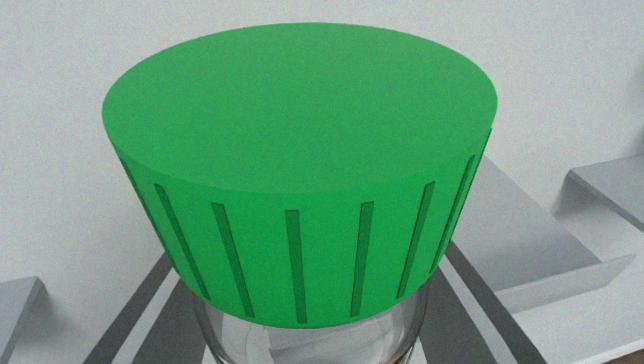

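Scene clock: 235.57 s.
Joint torques (N m): left_arm=[-12.39 10.12 7.45 -3.15 -1.3 -2.01 0.33] | right_arm=[-14.88 -14.54 -3.09 -3.9 0.02 -1.79 -0.16]
External joint torques (N m): left_arm=[-1.46 1.17 0.79 -0.66 -0.33 -0.3 0.32] | right_arm=[1.61 -1.11 -0.17 0.43 -0.13 0.19 -0.15]
Wrist force (N): left_arm=[1.1 -6.5 -0.4] | right_arm=[2.6 4.3 -0.8]
Wrist torque (N m): left_arm=[0.16 0.15 -0.03] | right_arm=[-0.22 0.00 -0.01]
Wrist force, peak (N): left_arm=[-0.3 -7.8 -1.1] | right_arm=[3.6 5.4 -0.2]
move: done
base_odometry: x=+3.177 y=-2.361 heading=-0.488
lidar_m: 0.46 0.48 0.67 1.34 2.13 3.08 5.38 3.00 2.40 1.66 0.64 0.47
base_status: not commanded
joint_positions: torso_squat_rad=+0.350 torso_shift_rad=+0.000 torso_pitch_rad=+0.000 torso_yaw_rad=+0.000 left_shoulder_pitch_rad=-0.270 left_shoulder_roll_rad=+0.837 left_shoulder_yaw_rad=+0.149 left_elbow_rad=-2.575 left_forearm_roll_rad=+0.630 left_wrist_pitch_rad=+1.279 left_hand_roll_rad=-1.003 left_gripper_m=+0.055 right_shoulder_pitch_rad=-0.738 right_shoulder_roll_rad=-0.760 right_shoulder_yaw_rad=-0.524 right_elbow_rad=-1.943 right_forearm_roll_rad=-0.683 right_wrist_pitch_rad=+1.531 right_hand_roll_rad=+1.520 right_gripper_m=+0.100 head_pan_rad=+0.400 head_tilt_rad=+0.350
joint_status: all done
wheel_motors_off: 0
motor_effort: left_wheel=+3(4) right_wheel=-2(4)
chest: x=-0.2280 y=-0.0002 z=+1.2475 quat_wxyz=(+1.000, +0.000, +0.000, +0.000)
left_hand: x=+0.1899 y=+0.2201 z=+1.3002 quat_wxyz=(+0.474, +0.384, -0.499, -0.616)
left_hand_status: reached (checked arc that bows 29 mm and turns the hand up to 5 deg, planned for 1.2 s): 0 mm and 0.2 deg off.
right_hand: x=+0.2701 y=-0.3999 z=+1.4101 quat_wxyz=(+0.549, -0.445, -0.445, +0.550)
pictures: none

Scene clock: 237.10 s.
Joint torques (N m): left_arm=[-8.52 11.59 9.01 -5.19 -0.57 -2.14 0.17] | right_arm=[-15.03 -14.79 -3.25 -4.08 -0.06 -2.08 -0.18]
External joint torques (N m): left_arm=[-1.27 -0.14 1.17 -0.16 -0.07 -0.26 0.16] | right_arm=[1.46 -1.36 -0.33 0.25 -0.21 -0.1 -0.17]
Wrist force (N): left_arm=[1.0 -6.6 -0.6] | right_arm=[2.6 4.6 -1.0]
Wrist torque (N m): left_arm=[0.19 0.11 -0.02] | right_arm=[-0.21 0.00 -0.05]
Wrist force, peak (N): left_arm=[0.3 -7.3 -0.7] | right_arm=[3.1 5.6 -0.9]
move: done
base_odometry: x=+3.177 y=-2.361 heading=-0.488
lidar_m: 0.46 0.48 0.67 1.34 2.12 3.08 5.38 3.00 2.40 1.66 0.64 0.47
base_status: not commanded
joint_positions: torso_squat_rad=+0.350 torso_shift_rad=+0.000 torso_pitch_rad=+0.000 torso_yaw_rad=+0.000 left_shoulder_pitch_rad=+0.194 left_shoulder_roll_rad=+0.824 left_shoulder_yaw_rad=+0.440 left_elbow_rad=-2.390 left_forearm_roll_rad=+0.663 left_wrist_pitch_rad=+0.904 left_hand_roll_rad=-1.188 left_gripper_m=+0.055 right_shoulder_pitch_rad=-0.738 right_shoulder_roll_rad=-0.760 right_shoulder_yaw_rad=-0.524 right_elbow_rad=-1.943 right_forearm_roll_rad=-0.683 right_wrist_pitch_rad=+1.531 right_hand_roll_rad=+1.520 right_gripper_m=+0.100 head_pan_rad=+0.400 head_tilt_rad=+0.350
joint_status: all done
wheel_motors_off: 0
motor_effort: left_wheel=+3(4) right_wheel=-2(4)
chest: x=-0.2280 y=-0.0002 z=+1.2475 quat_wxyz=(+1.000, +0.000, +0.000, +0.000)
left_hand: x=+0.1900 y=+0.3799 z=+1.2399 quat_wxyz=(+0.550, +0.445, -0.445, -0.550)
left_hand_status: reached (checked arc that bows 14 mm and turns the hand up to 15 deg, planned for 1.2 s): 0 mm and 0.0 deg off.
right_hand: x=+0.2701 y=-0.3999 z=+1.4101 quat_wxyz=(+0.549, -0.445, -0.445, +0.550)
pictures: head_camera, left_wrist_camera
head_camera: T_world_to_cam=[[0.36334, -0.93135, 0.02395, 0.04472], [-0.27825, -0.13301, -0.95125, 1.37812], [0.88913, 0.33897, -0.30748, 0.57148]] pos_world=[-0.1409, 0.03124, 1.48559]
left_wrist_camera: T_world_to_cam=[[-0.03606, -0.99935, 0.00235, 0.38261], [-0.64067, 0.02132, -0.76752, 1.09251], [0.76697, -0.02918, -0.64102, 0.73445]] pos_world=[0.15044, 0.3805, 1.30843]

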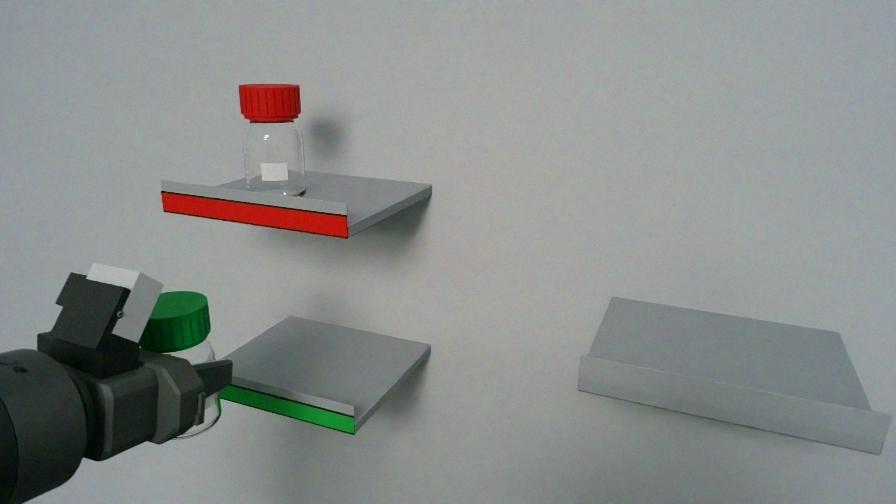

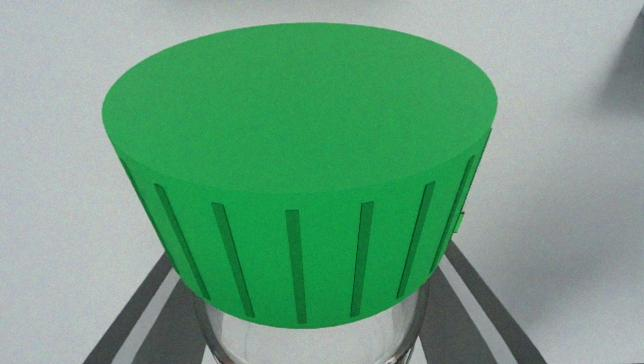

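Request:
{"api": "move", "payload": {"target": {"side": "left", "x": 0.26, "y": 0.385, "z": 1.236, "quat_wxyz": [0.5495, 0.445, -0.445, -0.5495]}, "min_time_s": 0.8}}

Request:
{"api": "move", "payload": {"target": {"side": "left", "x": 0.3, "y": 0.385, "z": 1.2335, "quat_wxyz": [0.5495, 0.445, -0.445, -0.5495]}, "min_time_s": 0.7}}

Request:
{"api": "move", "payload": {"target": {"side": "left", "x": 0.33, "y": 0.385, "z": 1.233, "quat_wxyz": [0.5495, 0.445, -0.445, -0.5495]}, "min_time_s": 0.6, "cameras": ["head_camera"]}}

Request:
{"api": "zoom_image", "payload": {"camera": "head_camera", "region": [100, 150, 400, 450]}}

Scene clock: 239.13 s.
Joint torques (N m): left_arm=[-12.17 15.22 7.63 -6.06 -0.74 -2.33 0.1] | right_arm=[-14.83 -14.7 -2.6 -4.09 0.31 -1.94 -0.09]
External joint torques (N m): left_arm=[-0.7 2.21 -0.96 -0.25 -0.29 -0.44 0.08] | right_arm=[1.66 -1.27 0.32 0.23 0.17 0.05 -0.08]
Wrist force (N): left_arm=[1.1 -6.4 -0.4] | right_arm=[3.3 4.6 -0.8]
Wrist torque (N m): left_arm=[0.16 0.14 -0.02] | right_arm=[-0.24 0.07 -0.03]
Wrist force, peak (N): left_arm=[1.1 -7.2 -0.2] | right_arm=[3.3 5.6 -0.5]
move: done
base_odometry: x=+3.177 y=-2.361 heading=-0.488
lidar_m: 0.46 0.49 0.68 1.33 2.12 3.08 5.38 3.00 2.39 1.66 0.64 0.48
base_status: not commanded
joint_positions: torso_squat_rad=+0.350 torso_shift_rad=+0.000 torso_pitch_rad=+0.000 torso_yaw_rad=+0.000 left_shoulder_pitch_rad=-0.061 left_shoulder_roll_rad=+0.852 left_shoulder_yaw_rad=+0.260 left_elbow_rad=-2.127 left_forearm_roll_rad=+0.597 left_wrist_pitch_rad=+0.861 left_hand_roll_rad=-1.205 left_gripper_m=+0.055 right_shoulder_pitch_rad=-0.738 right_shoulder_roll_rad=-0.760 right_shoulder_yaw_rad=-0.524 right_elbow_rad=-1.943 right_forearm_roll_rad=-0.683 right_wrist_pitch_rad=+1.531 right_hand_roll_rad=+1.520 right_gripper_m=+0.100 head_pan_rad=+0.400 head_tilt_rad=+0.350
joint_status: all done
wheel_motors_off: 0
motor_effort: left_wheel=+3(4) right_wheel=-3(3)
chest: x=-0.2280 y=-0.0002 z=+1.2475 quat_wxyz=(+1.000, +0.000, +0.000, +0.000)
left_hand: x=+0.2599 y=+0.3850 z=+1.2361 quat_wxyz=(+0.550, +0.445, -0.445, -0.549)
left_hand_status: reached (checked arc that bows 4 mm and turns the hand up to 1 deg, planned for 0.8 s): 0 mm and 0.0 deg off.
right_hand: x=+0.2701 y=-0.3999 z=+1.4101 quat_wxyz=(+0.549, -0.445, -0.445, +0.550)
pictures: none

Scene clock: 240.17 s.
Joint torques (N m): left_arm=[-15.51 13.65 7.63 -6.31 -0.66 -2.46 0.06] | right_arm=[-14.95 -14.24 -3.54 -4.06 0.03 -1.92 0]
External joint torques (N m): left_arm=[-1.69 0.27 -1.08 0.01 -0.26 -0.55 0.04] | right_arm=[1.54 -0.81 -0.62 0.27 -0.12 0.07 0.01]
Wrist force (N): left_arm=[1.1 -6.5 -0.5] | right_arm=[3.1 4.3 -0.6]
Wrist torque (N m): left_arm=[0.18 0.13 -0.03] | right_arm=[-0.18 0.00 -0.08]
Wrist force, peak (N): left_arm=[1.6 -7.0 -0.8] | right_arm=[3.6 5.1 -1.0]
move: done
base_odometry: x=+3.177 y=-2.361 heading=-0.488
lidar_m: 0.46 0.48 0.67 1.34 2.13 3.08 5.38 3.00 2.40 1.66 0.64 0.47
base_status: not commanded
joint_positions: torso_squat_rad=+0.350 torso_shift_rad=+0.000 torso_pitch_rad=+0.000 torso_yaw_rad=+0.000 left_shoulder_pitch_rad=-0.205 left_shoulder_roll_rad=+0.842 left_shoulder_yaw_rad=+0.171 left_elbow_rad=-1.965 left_forearm_roll_rad=+0.574 left_wrist_pitch_rad=+0.827 left_hand_roll_rad=-1.234 left_gripper_m=+0.055 right_shoulder_pitch_rad=-0.738 right_shoulder_roll_rad=-0.760 right_shoulder_yaw_rad=-0.524 right_elbow_rad=-1.943 right_forearm_roll_rad=-0.683 right_wrist_pitch_rad=+1.531 right_hand_roll_rad=+1.520 right_gripper_m=+0.100 head_pan_rad=+0.400 head_tilt_rad=+0.350
joint_status: all done
wheel_motors_off: 0
motor_effort: left_wheel=+3(4) right_wheel=-2(4)
chest: x=-0.2280 y=-0.0002 z=+1.2475 quat_wxyz=(+1.000, +0.000, +0.000, +0.000)
left_hand: x=+0.2994 y=+0.3850 z=+1.2337 quat_wxyz=(+0.549, +0.445, -0.445, -0.549)
left_hand_status: reached (checked arc that bows 4 mm and turns the hand up to 1 deg, planned for 0.7 s): 1 mm and 0.0 deg off.
right_hand: x=+0.2701 y=-0.3999 z=+1.4101 quat_wxyz=(+0.549, -0.445, -0.445, +0.550)
pictures: none

Scene clock: 241.10 s.
Joint torques (N m): left_arm=[-17.05 14.1 7.5 -6.87 -0.54 -2.44 0.05] | right_arm=[-14.75 -14.33 -2.96 -3.91 0.02 -1.97 -0.19]
External joint torques (N m): left_arm=[-1.44 0.53 -1.16 -0.17 -0.2 -0.5 0.03] | right_arm=[1.74 -0.9 -0.04 0.42 -0.13 0.02 -0.18]
Wrist force (N): left_arm=[1.1 -6.7 -0.3] | right_arm=[3.2 4.7 0.1]
Wrist torque (N m): left_arm=[0.19 0.14 -0.02] | right_arm=[-0.27 0.06 -0.01]
Wrist force, peak (N): left_arm=[1.3 -6.9 -0.1] | right_arm=[3.1 5.6 -0.4]
move: done
base_odometry: x=+3.177 y=-2.361 heading=-0.488
lidar_m: 0.46 0.48 0.68 1.33 2.13 3.07 5.38 3.00 2.40 1.66 0.65 0.48
base_status: not commanded
joint_positions: torso_squat_rad=+0.350 torso_shift_rad=+0.000 torso_pitch_rad=+0.000 torso_yaw_rad=+0.000 left_shoulder_pitch_rad=-0.316 left_shoulder_roll_rad=+0.827 left_shoulder_yaw_rad=+0.113 left_elbow_rad=-1.830 left_forearm_roll_rad=+0.568 left_wrist_pitch_rad=+0.794 left_hand_roll_rad=-1.268 left_gripper_m=+0.055 right_shoulder_pitch_rad=-0.738 right_shoulder_roll_rad=-0.760 right_shoulder_yaw_rad=-0.524 right_elbow_rad=-1.943 right_forearm_roll_rad=-0.683 right_wrist_pitch_rad=+1.531 right_hand_roll_rad=+1.520 right_gripper_m=+0.100 head_pan_rad=+0.400 head_tilt_rad=+0.350
joint_status: all done
wheel_motors_off: 0
motor_effort: left_wheel=+3(4) right_wheel=-3(4)
chest: x=-0.2280 y=-0.0002 z=+1.2475 quat_wxyz=(+1.000, +0.000, +0.000, +0.000)
left_hand: x=+0.3297 y=+0.3851 z=+1.2332 quat_wxyz=(+0.550, +0.445, -0.445, -0.549)
left_hand_status: reached (checked arc that bows 4 mm and turns the hand up to 1 deg, planned for 0.6 s): 0 mm and 0.0 deg off.
right_hand: x=+0.2701 y=-0.3999 z=+1.4101 quat_wxyz=(+0.549, -0.445, -0.445, +0.550)
head_camera: T_world_to_cam=[[0.36337, -0.93134, 0.0239, 0.04479], [-0.27829, -0.13299, -0.95125, 1.37811], [0.88911, 0.339, -0.30751, 0.57152]] pos_world=[-0.1409, 0.03124, 1.48559]

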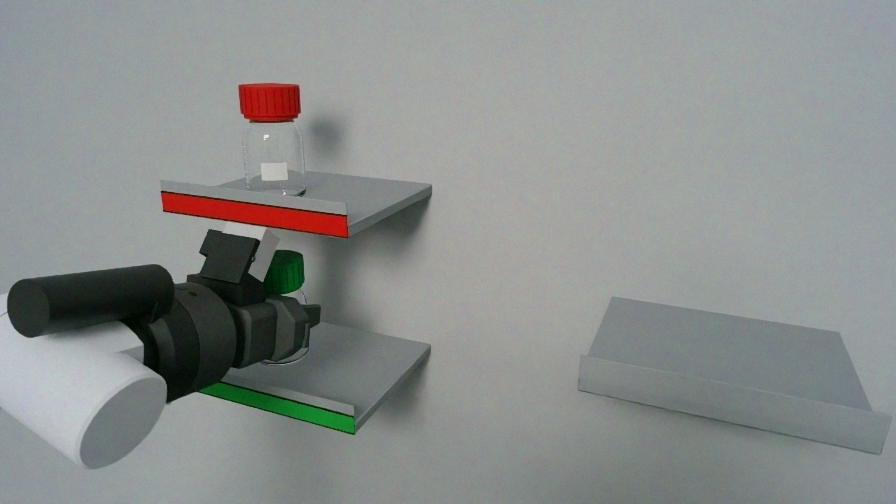

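Scaled by 1.680 from the camera's image (finer frame: 1280x720).

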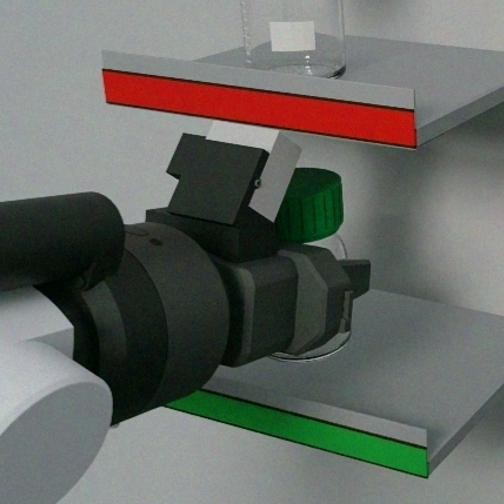

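Request:
{"api": "move", "payload": {"target": {"side": "left", "x": 0.342, "y": 0.385, "z": 1.212, "quat_wxyz": [0.5495, 0.445, -0.445, -0.5495]}, "min_time_s": 0.7}}

Request:
{"api": "move", "payload": {"target": {"side": "left", "x": 0.344, "y": 0.385, "z": 1.2075, "quat_wxyz": [0.5495, 0.445, -0.445, -0.5495]}, "min_time_s": 0.4}}

Request:
{"api": "move", "payload": {"target": {"side": "left", "x": 0.344, "y": 0.385, "z": 1.205, "quat_wxyz": [0.5495, 0.445, -0.445, -0.5495]}, "min_time_s": 0.3}}

Request:
{"api": "move", "payload": {"target": {"side": "left", "x": 0.344, "y": 0.385, "z": 1.203, "quat_wxyz": [0.5495, 0.445, -0.445, -0.5495]}, "min_time_s": 0.3, "cameras": ["head_camera"]}}

Scene clock: 242.67 s.
Joint torques (N m): left_arm=[-18.71 13.77 7.17 -7.09 -0.47 -2.5 0.09] | right_arm=[-14.78 -14.8 -3 -4 0.35 -1.81 -0.2]
External joint torques (N m): left_arm=[-2.57 0.35 -1.33 0.15 -0.2 -0.55 0.07] | right_arm=[1.71 -1.37 -0.08 0.33 0.2 0.18 -0.19]
Wrist force (N): left_arm=[0.9 -6.4 -0.4] | right_arm=[3.2 4.7 -0.4]
Wrist torque (N m): left_arm=[0.15 0.11 -0.03] | right_arm=[-0.25 0.05 -0.03]
Wrist force, peak (N): left_arm=[1.4 -6.8 -0.7] | right_arm=[3.7 5.2 -0.7]
move: done
base_odometry: x=+3.177 y=-2.361 heading=-0.488
lidar_m: 0.45 0.48 0.68 1.34 2.13 3.07 5.38 2.99 2.40 1.66 0.64 0.48
base_status: not commanded
joint_positions: torso_squat_rad=+0.350 torso_shift_rad=+0.000 torso_pitch_rad=+0.000 torso_yaw_rad=+0.000 left_shoulder_pitch_rad=-0.327 left_shoulder_roll_rad=+0.792 left_shoulder_yaw_rad=+0.080 left_elbow_rad=-1.755 left_forearm_roll_rad=+0.548 left_wrist_pitch_rad=+0.727 left_hand_roll_rad=-1.297 left_gripper_m=+0.055 right_shoulder_pitch_rad=-0.738 right_shoulder_roll_rad=-0.760 right_shoulder_yaw_rad=-0.524 right_elbow_rad=-1.943 right_forearm_roll_rad=-0.683 right_wrist_pitch_rad=+1.531 right_hand_roll_rad=+1.520 right_gripper_m=+0.100 head_pan_rad=+0.400 head_tilt_rad=+0.350
joint_status: all done
wheel_motors_off: 0
motor_effort: left_wheel=+3(4) right_wheel=-2(4)
chest: x=-0.2280 y=-0.0002 z=+1.2475 quat_wxyz=(+1.000, +0.000, +0.000, +0.000)
left_hand: x=+0.3419 y=+0.3852 z=+1.2121 quat_wxyz=(+0.550, +0.445, -0.445, -0.549)
left_hand_status: reached (checked arc that bows 2 mm and turns the hand up to 0 deg, planned for 0.7 s): 0 mm and 0.0 deg off.
right_hand: x=+0.2701 y=-0.3999 z=+1.4101 quat_wxyz=(+0.549, -0.445, -0.445, +0.550)
pictures: none

Scene clock: 243.40 s.
Joint torques (N m): left_arm=[-18.5 13.72 6.77 -7.24 -0.6 -2.62 -0.02] | right_arm=[-15.15 -14.22 -3.05 -3.98 -0.04 -1.97 -0.05]
External joint torques (N m): left_arm=[-2.29 0.33 -1.7 0.1 -0.35 -0.66 -0.04] | right_arm=[1.34 -0.79 -0.13 0.35 -0.19 0.02 -0.05]
Wrist force (N): left_arm=[1.0 -6.3 -0.6] | right_arm=[3.3 4.8 -0.2]
Wrist torque (N m): left_arm=[0.15 0.12 -0.02] | right_arm=[-0.28 0.07 -0.05]
Wrist force, peak (N): left_arm=[0.9 -6.7 -0.6] | right_arm=[3.9 4.6 -0.6]
move: done
base_odometry: x=+3.177 y=-2.361 heading=-0.488
lidar_m: 0.46 0.48 0.68 1.34 2.13 3.08 5.38 2.99 2.40 1.66 0.65 0.47
base_status: not commanded
joint_positions: torso_squat_rad=+0.350 torso_shift_rad=+0.000 torso_pitch_rad=+0.000 torso_yaw_rad=+0.000 left_shoulder_pitch_rad=-0.328 left_shoulder_roll_rad=+0.785 left_shoulder_yaw_rad=+0.074 left_elbow_rad=-1.742 left_forearm_roll_rad=+0.544 left_wrist_pitch_rad=+0.714 left_hand_roll_rad=-1.302 left_gripper_m=+0.055 right_shoulder_pitch_rad=-0.738 right_shoulder_roll_rad=-0.760 right_shoulder_yaw_rad=-0.524 right_elbow_rad=-1.943 right_forearm_roll_rad=-0.683 right_wrist_pitch_rad=+1.531 right_hand_roll_rad=+1.520 right_gripper_m=+0.100 head_pan_rad=+0.400 head_tilt_rad=+0.350
joint_status: all done
wheel_motors_off: 0
motor_effort: left_wheel=+3(4) right_wheel=-3(4)
chest: x=-0.2280 y=-0.0002 z=+1.2475 quat_wxyz=(+1.000, +0.000, +0.000, +0.000)
left_hand: x=+0.3438 y=+0.3852 z=+1.2077 quat_wxyz=(+0.550, +0.445, -0.445, -0.549)
left_hand_status: reached (checked arc that bows 0 mm and turns the hand up to 0 deg, planned for 0.4 s): 0 mm and 0.0 deg off.
right_hand: x=+0.2701 y=-0.3999 z=+1.4101 quat_wxyz=(+0.549, -0.445, -0.445, +0.550)
pictures: none

Scene clock: 244.03 s.
Joint torques (N m): left_arm=[-16.88 13.29 6.96 -7.25 -0.7 -2.58 -0.01] | right_arm=[-14.82 -14.17 -3.17 -3.72 0.1 -2.02 0]
External joint torques (N m): left_arm=[-0.68 -0.07 -1.49 0.13 -0.45 -0.62 -0.02] | right_arm=[1.68 -0.74 -0.25 0.6 -0.05 -0.04 0]
Wrist force (N): left_arm=[1.1 -6.3 -0.3] | right_arm=[2.7 4.8 -0.4]
Wrist torque (N m): left_arm=[0.16 0.15 -0.02] | right_arm=[-0.24 0.04 -0.03]
Wrist force, peak (N): left_arm=[1.0 -6.7 -0.4] | right_arm=[3.6 5.7 -0.5]
move: done
base_odometry: x=+3.177 y=-2.361 heading=-0.488
lidar_m: 0.46 0.48 0.67 1.34 2.12 3.08 5.37 3.00 2.40 1.66 0.65 0.48
base_status: not commanded
joint_positions: torso_squat_rad=+0.350 torso_shift_rad=+0.000 torso_pitch_rad=+0.000 torso_yaw_rad=+0.000 left_shoulder_pitch_rad=-0.325 left_shoulder_roll_rad=+0.782 left_shoulder_yaw_rad=+0.073 left_elbow_rad=-1.738 left_forearm_roll_rad=+0.542 left_wrist_pitch_rad=+0.707 left_hand_roll_rad=-1.304 left_gripper_m=+0.055 right_shoulder_pitch_rad=-0.738 right_shoulder_roll_rad=-0.760 right_shoulder_yaw_rad=-0.524 right_elbow_rad=-1.943 right_forearm_roll_rad=-0.683 right_wrist_pitch_rad=+1.531 right_hand_roll_rad=+1.520 right_gripper_m=+0.100 head_pan_rad=+0.400 head_tilt_rad=+0.350
joint_status: all done
wheel_motors_off: 0
motor_effort: left_wheel=+3(4) right_wheel=-3(4)
chest: x=-0.2280 y=-0.0002 z=+1.2475 quat_wxyz=(+1.000, +0.000, +0.000, +0.000)
left_hand: x=+0.3440 y=+0.3852 z=+1.2054 quat_wxyz=(+0.549, +0.445, -0.445, -0.549)
left_hand_status: reached (checked arc that bows 0 mm and turns the hand up to 0 deg, planned for 0.3 s): 0 mm and 0.0 deg off.
right_hand: x=+0.2701 y=-0.3999 z=+1.4101 quat_wxyz=(+0.549, -0.445, -0.445, +0.550)
pictures: none

Scene clock: 244.67 s.
Joint torques (N m): left_arm=[-17 13.37 6.56 -7.08 -0.59 -2.63 -0.03] | right_arm=[-14.77 -14.83 -3.02 -3.88 -0.03 -1.82 0.01]
External joint torques (N m): left_arm=[-0.82 0.02 -1.88 0.33 -0.34 -0.67 -0.05] | right_arm=[1.72 -1.4 -0.1 0.45 -0.18 0.17 0.02]
Wrist force (N): left_arm=[1.0 -6.4 -0.4] | right_arm=[3.3 3.7 -0.9]
Wrist torque (N m): left_arm=[0.17 0.12 -0.04] | right_arm=[-0.16 0.07 -0.01]
Wrist force, peak (N): left_arm=[1.0 -6.7 -0.5] | right_arm=[4.1 4.6 -1.0]
move: done
base_odometry: x=+3.177 y=-2.361 heading=-0.488
lidar_m: 0.46 0.48 0.67 1.34 2.13 3.08 5.38 3.00 2.40 1.66 0.65 0.47
base_status: not commanded
joint_positions: torso_squat_rad=+0.350 torso_shift_rad=+0.000 torso_pitch_rad=+0.000 torso_yaw_rad=+0.000 left_shoulder_pitch_rad=-0.322 left_shoulder_roll_rad=+0.779 left_shoulder_yaw_rad=+0.072 left_elbow_rad=-1.736 left_forearm_roll_rad=+0.540 left_wrist_pitch_rad=+0.702 left_hand_roll_rad=-1.305 left_gripper_m=+0.055 right_shoulder_pitch_rad=-0.738 right_shoulder_roll_rad=-0.760 right_shoulder_yaw_rad=-0.524 right_elbow_rad=-1.943 right_forearm_roll_rad=-0.683 right_wrist_pitch_rad=+1.531 right_hand_roll_rad=+1.520 right_gripper_m=+0.100 head_pan_rad=+0.400 head_tilt_rad=+0.350
joint_status: all done
wheel_motors_off: 0
motor_effort: left_wheel=+3(4) right_wheel=-2(3)
chest: x=-0.2280 y=-0.0002 z=+1.2475 quat_wxyz=(+1.000, +0.000, +0.000, +0.000)
left_hand: x=+0.3440 y=+0.3852 z=+1.2034 quat_wxyz=(+0.549, +0.445, -0.445, -0.549)
left_hand_status: reached (checked arc that bows 0 mm and turns the hand up to 0 deg, planned for 0.3 s): 0 mm and 0.0 deg off.
right_hand: x=+0.2701 y=-0.3999 z=+1.4101 quat_wxyz=(+0.549, -0.445, -0.445, +0.550)
head_camera: T_world_to_cam=[[0.36337, -0.93134, 0.0239, 0.04479], [-0.27829, -0.13299, -0.95125, 1.37811], [0.88911, 0.339, -0.30751, 0.57152]] pos_world=[-0.1409, 0.03124, 1.48559]

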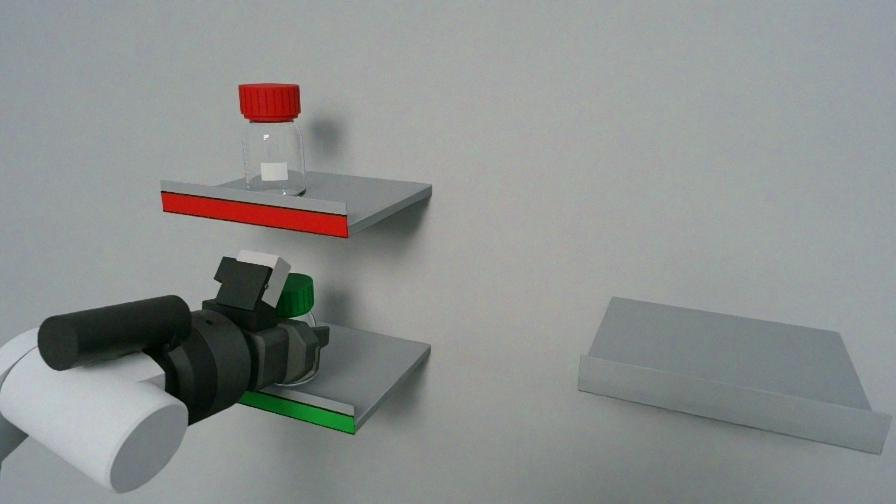

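Request:
{"api": "move", "payload": {"target": {"side": "left", "x": 0.344, "y": 0.385, "z": 1.201, "quat_wxyz": [0.5495, 0.445, -0.445, -0.5495]}, "min_time_s": 0.3}}

Request:
{"api": "move", "payload": {"target": {"side": "left", "x": 0.344, "y": 0.385, "z": 1.199, "quat_wxyz": [0.5495, 0.445, -0.445, -0.5495]}, "min_time_s": 0.3}}

Scene clock: 245.57 s.
Joint torques (N m): left_arm=[-15.38 12.4 5.38 -6.3 -0.33 -1.56 0.08] | right_arm=[-15.3 -15.03 -3.5 -4.13 -0.01 -1.88 -0.05]
External joint torques (N m): left_arm=[0.8 -0.93 -3.04 1.15 -0.09 0.4 0.07] | right_arm=[1.19 -1.6 -0.58 0.2 -0.15 0.1 -0.04]
Wrist force (N): left_arm=[0.6 -2.3 2.7] | right_arm=[3.4 4.6 -0.1]
Wrist torque (N m): left_arm=[0.22 0.15 -0.06] | right_arm=[-0.25 0.08 -0.03]
Wrist force, peak (N): left_arm=[0.9 -6.7 -0.4] | right_arm=[3.8 4.9 -0.4]
move: done
base_odometry: x=+3.177 y=-2.361 heading=-0.488
lidar_m: 0.46 0.48 0.67 1.34 2.13 3.08 5.38 3.00 2.39 1.67 0.65 0.48
base_status: not commanded
joint_positions: torso_squat_rad=+0.350 torso_shift_rad=+0.000 torso_pitch_rad=+0.000 torso_yaw_rad=+0.000 left_shoulder_pitch_rad=-0.320 left_shoulder_roll_rad=+0.777 left_shoulder_yaw_rad=+0.071 left_elbow_rad=-1.734 left_forearm_roll_rad=+0.539 left_wrist_pitch_rad=+0.696 left_hand_roll_rad=-1.307 left_gripper_m=+0.055 right_shoulder_pitch_rad=-0.738 right_shoulder_roll_rad=-0.760 right_shoulder_yaw_rad=-0.524 right_elbow_rad=-1.943 right_forearm_roll_rad=-0.683 right_wrist_pitch_rad=+1.531 right_hand_roll_rad=+1.520 right_gripper_m=+0.100 head_pan_rad=+0.400 head_tilt_rad=+0.350
joint_status: all done
wheel_motors_off: 0
motor_effort: left_wheel=+3(4) right_wheel=-3(4)
chest: x=-0.2280 y=-0.0002 z=+1.2475 quat_wxyz=(+1.000, +0.000, +0.000, +0.000)
left_hand: x=+0.3440 y=+0.3852 z=+1.2019 quat_wxyz=(+0.549, +0.446, -0.445, -0.549)
left_hand_status: reached (checked arc that bows 0 mm and turns the hand up to 0 deg, planned for 0.3 s): 1 mm and 0.1 deg off.
right_hand: x=+0.2701 y=-0.3999 z=+1.4101 quat_wxyz=(+0.549, -0.445, -0.445, +0.550)
pictures: none

Scene clock: 246.20 s.
Joint torques (N m): left_arm=[-12.39 10.4 2.87 -3.86 -0.09 -0.39 -0.01] | right_arm=[-14.84 -14.65 -3.52 -3.91 0.12 -1.89 -0.11]
External joint torques (N m): left_arm=[3.78 -2.91 -5.55 3.62 0.15 1.56 -0.02] | right_arm=[1.65 -1.22 -0.6 0.42 -0.03 0.09 -0.11]
Wrist force (N): left_arm=[0.4 2.8 7.1] | right_arm=[2.8 5.3 -0.4]
Wrist torque (N m): left_arm=[0.22 0.20 -0.07] | right_arm=[-0.30 0.03 -0.03]
Wrist force, peak (N): left_arm=[0.0 3.0 7.6] | right_arm=[2.7 5.4 -1.1]
move: done
base_odometry: x=+3.177 y=-2.361 heading=-0.488
lidar_m: 0.46 0.49 0.67 1.34 2.13 3.08 5.38 3.00 2.40 1.66 0.64 0.48
base_status: not commanded
joint_positions: torso_squat_rad=+0.350 torso_shift_rad=+0.000 torso_pitch_rad=+0.000 torso_yaw_rad=+0.000 left_shoulder_pitch_rad=-0.318 left_shoulder_roll_rad=+0.775 left_shoulder_yaw_rad=+0.070 left_elbow_rad=-1.733 left_forearm_roll_rad=+0.537 left_wrist_pitch_rad=+0.691 left_hand_roll_rad=-1.308 left_gripper_m=+0.055 right_shoulder_pitch_rad=-0.738 right_shoulder_roll_rad=-0.760 right_shoulder_yaw_rad=-0.524 right_elbow_rad=-1.943 right_forearm_roll_rad=-0.683 right_wrist_pitch_rad=+1.531 right_hand_roll_rad=+1.520 right_gripper_m=+0.100 head_pan_rad=+0.400 head_tilt_rad=+0.350
joint_status: all done
wheel_motors_off: 0
motor_effort: left_wheel=+3(4) right_wheel=-3(4)
chest: x=-0.2282 y=-0.0002 z=+1.2475 quat_wxyz=(+1.000, +0.000, +0.000, +0.000)
left_hand: x=+0.3440 y=+0.3852 z=+1.2010 quat_wxyz=(+0.549, +0.446, -0.446, -0.549)
left_hand_status: reached (checked arc that bows 0 mm and turns the hand up to 0 deg, planned for 0.3 s): 2 mm and 0.2 deg off.
right_hand: x=+0.2699 y=-0.3999 z=+1.4102 quat_wxyz=(+0.549, -0.445, -0.445, +0.550)
pictures: none


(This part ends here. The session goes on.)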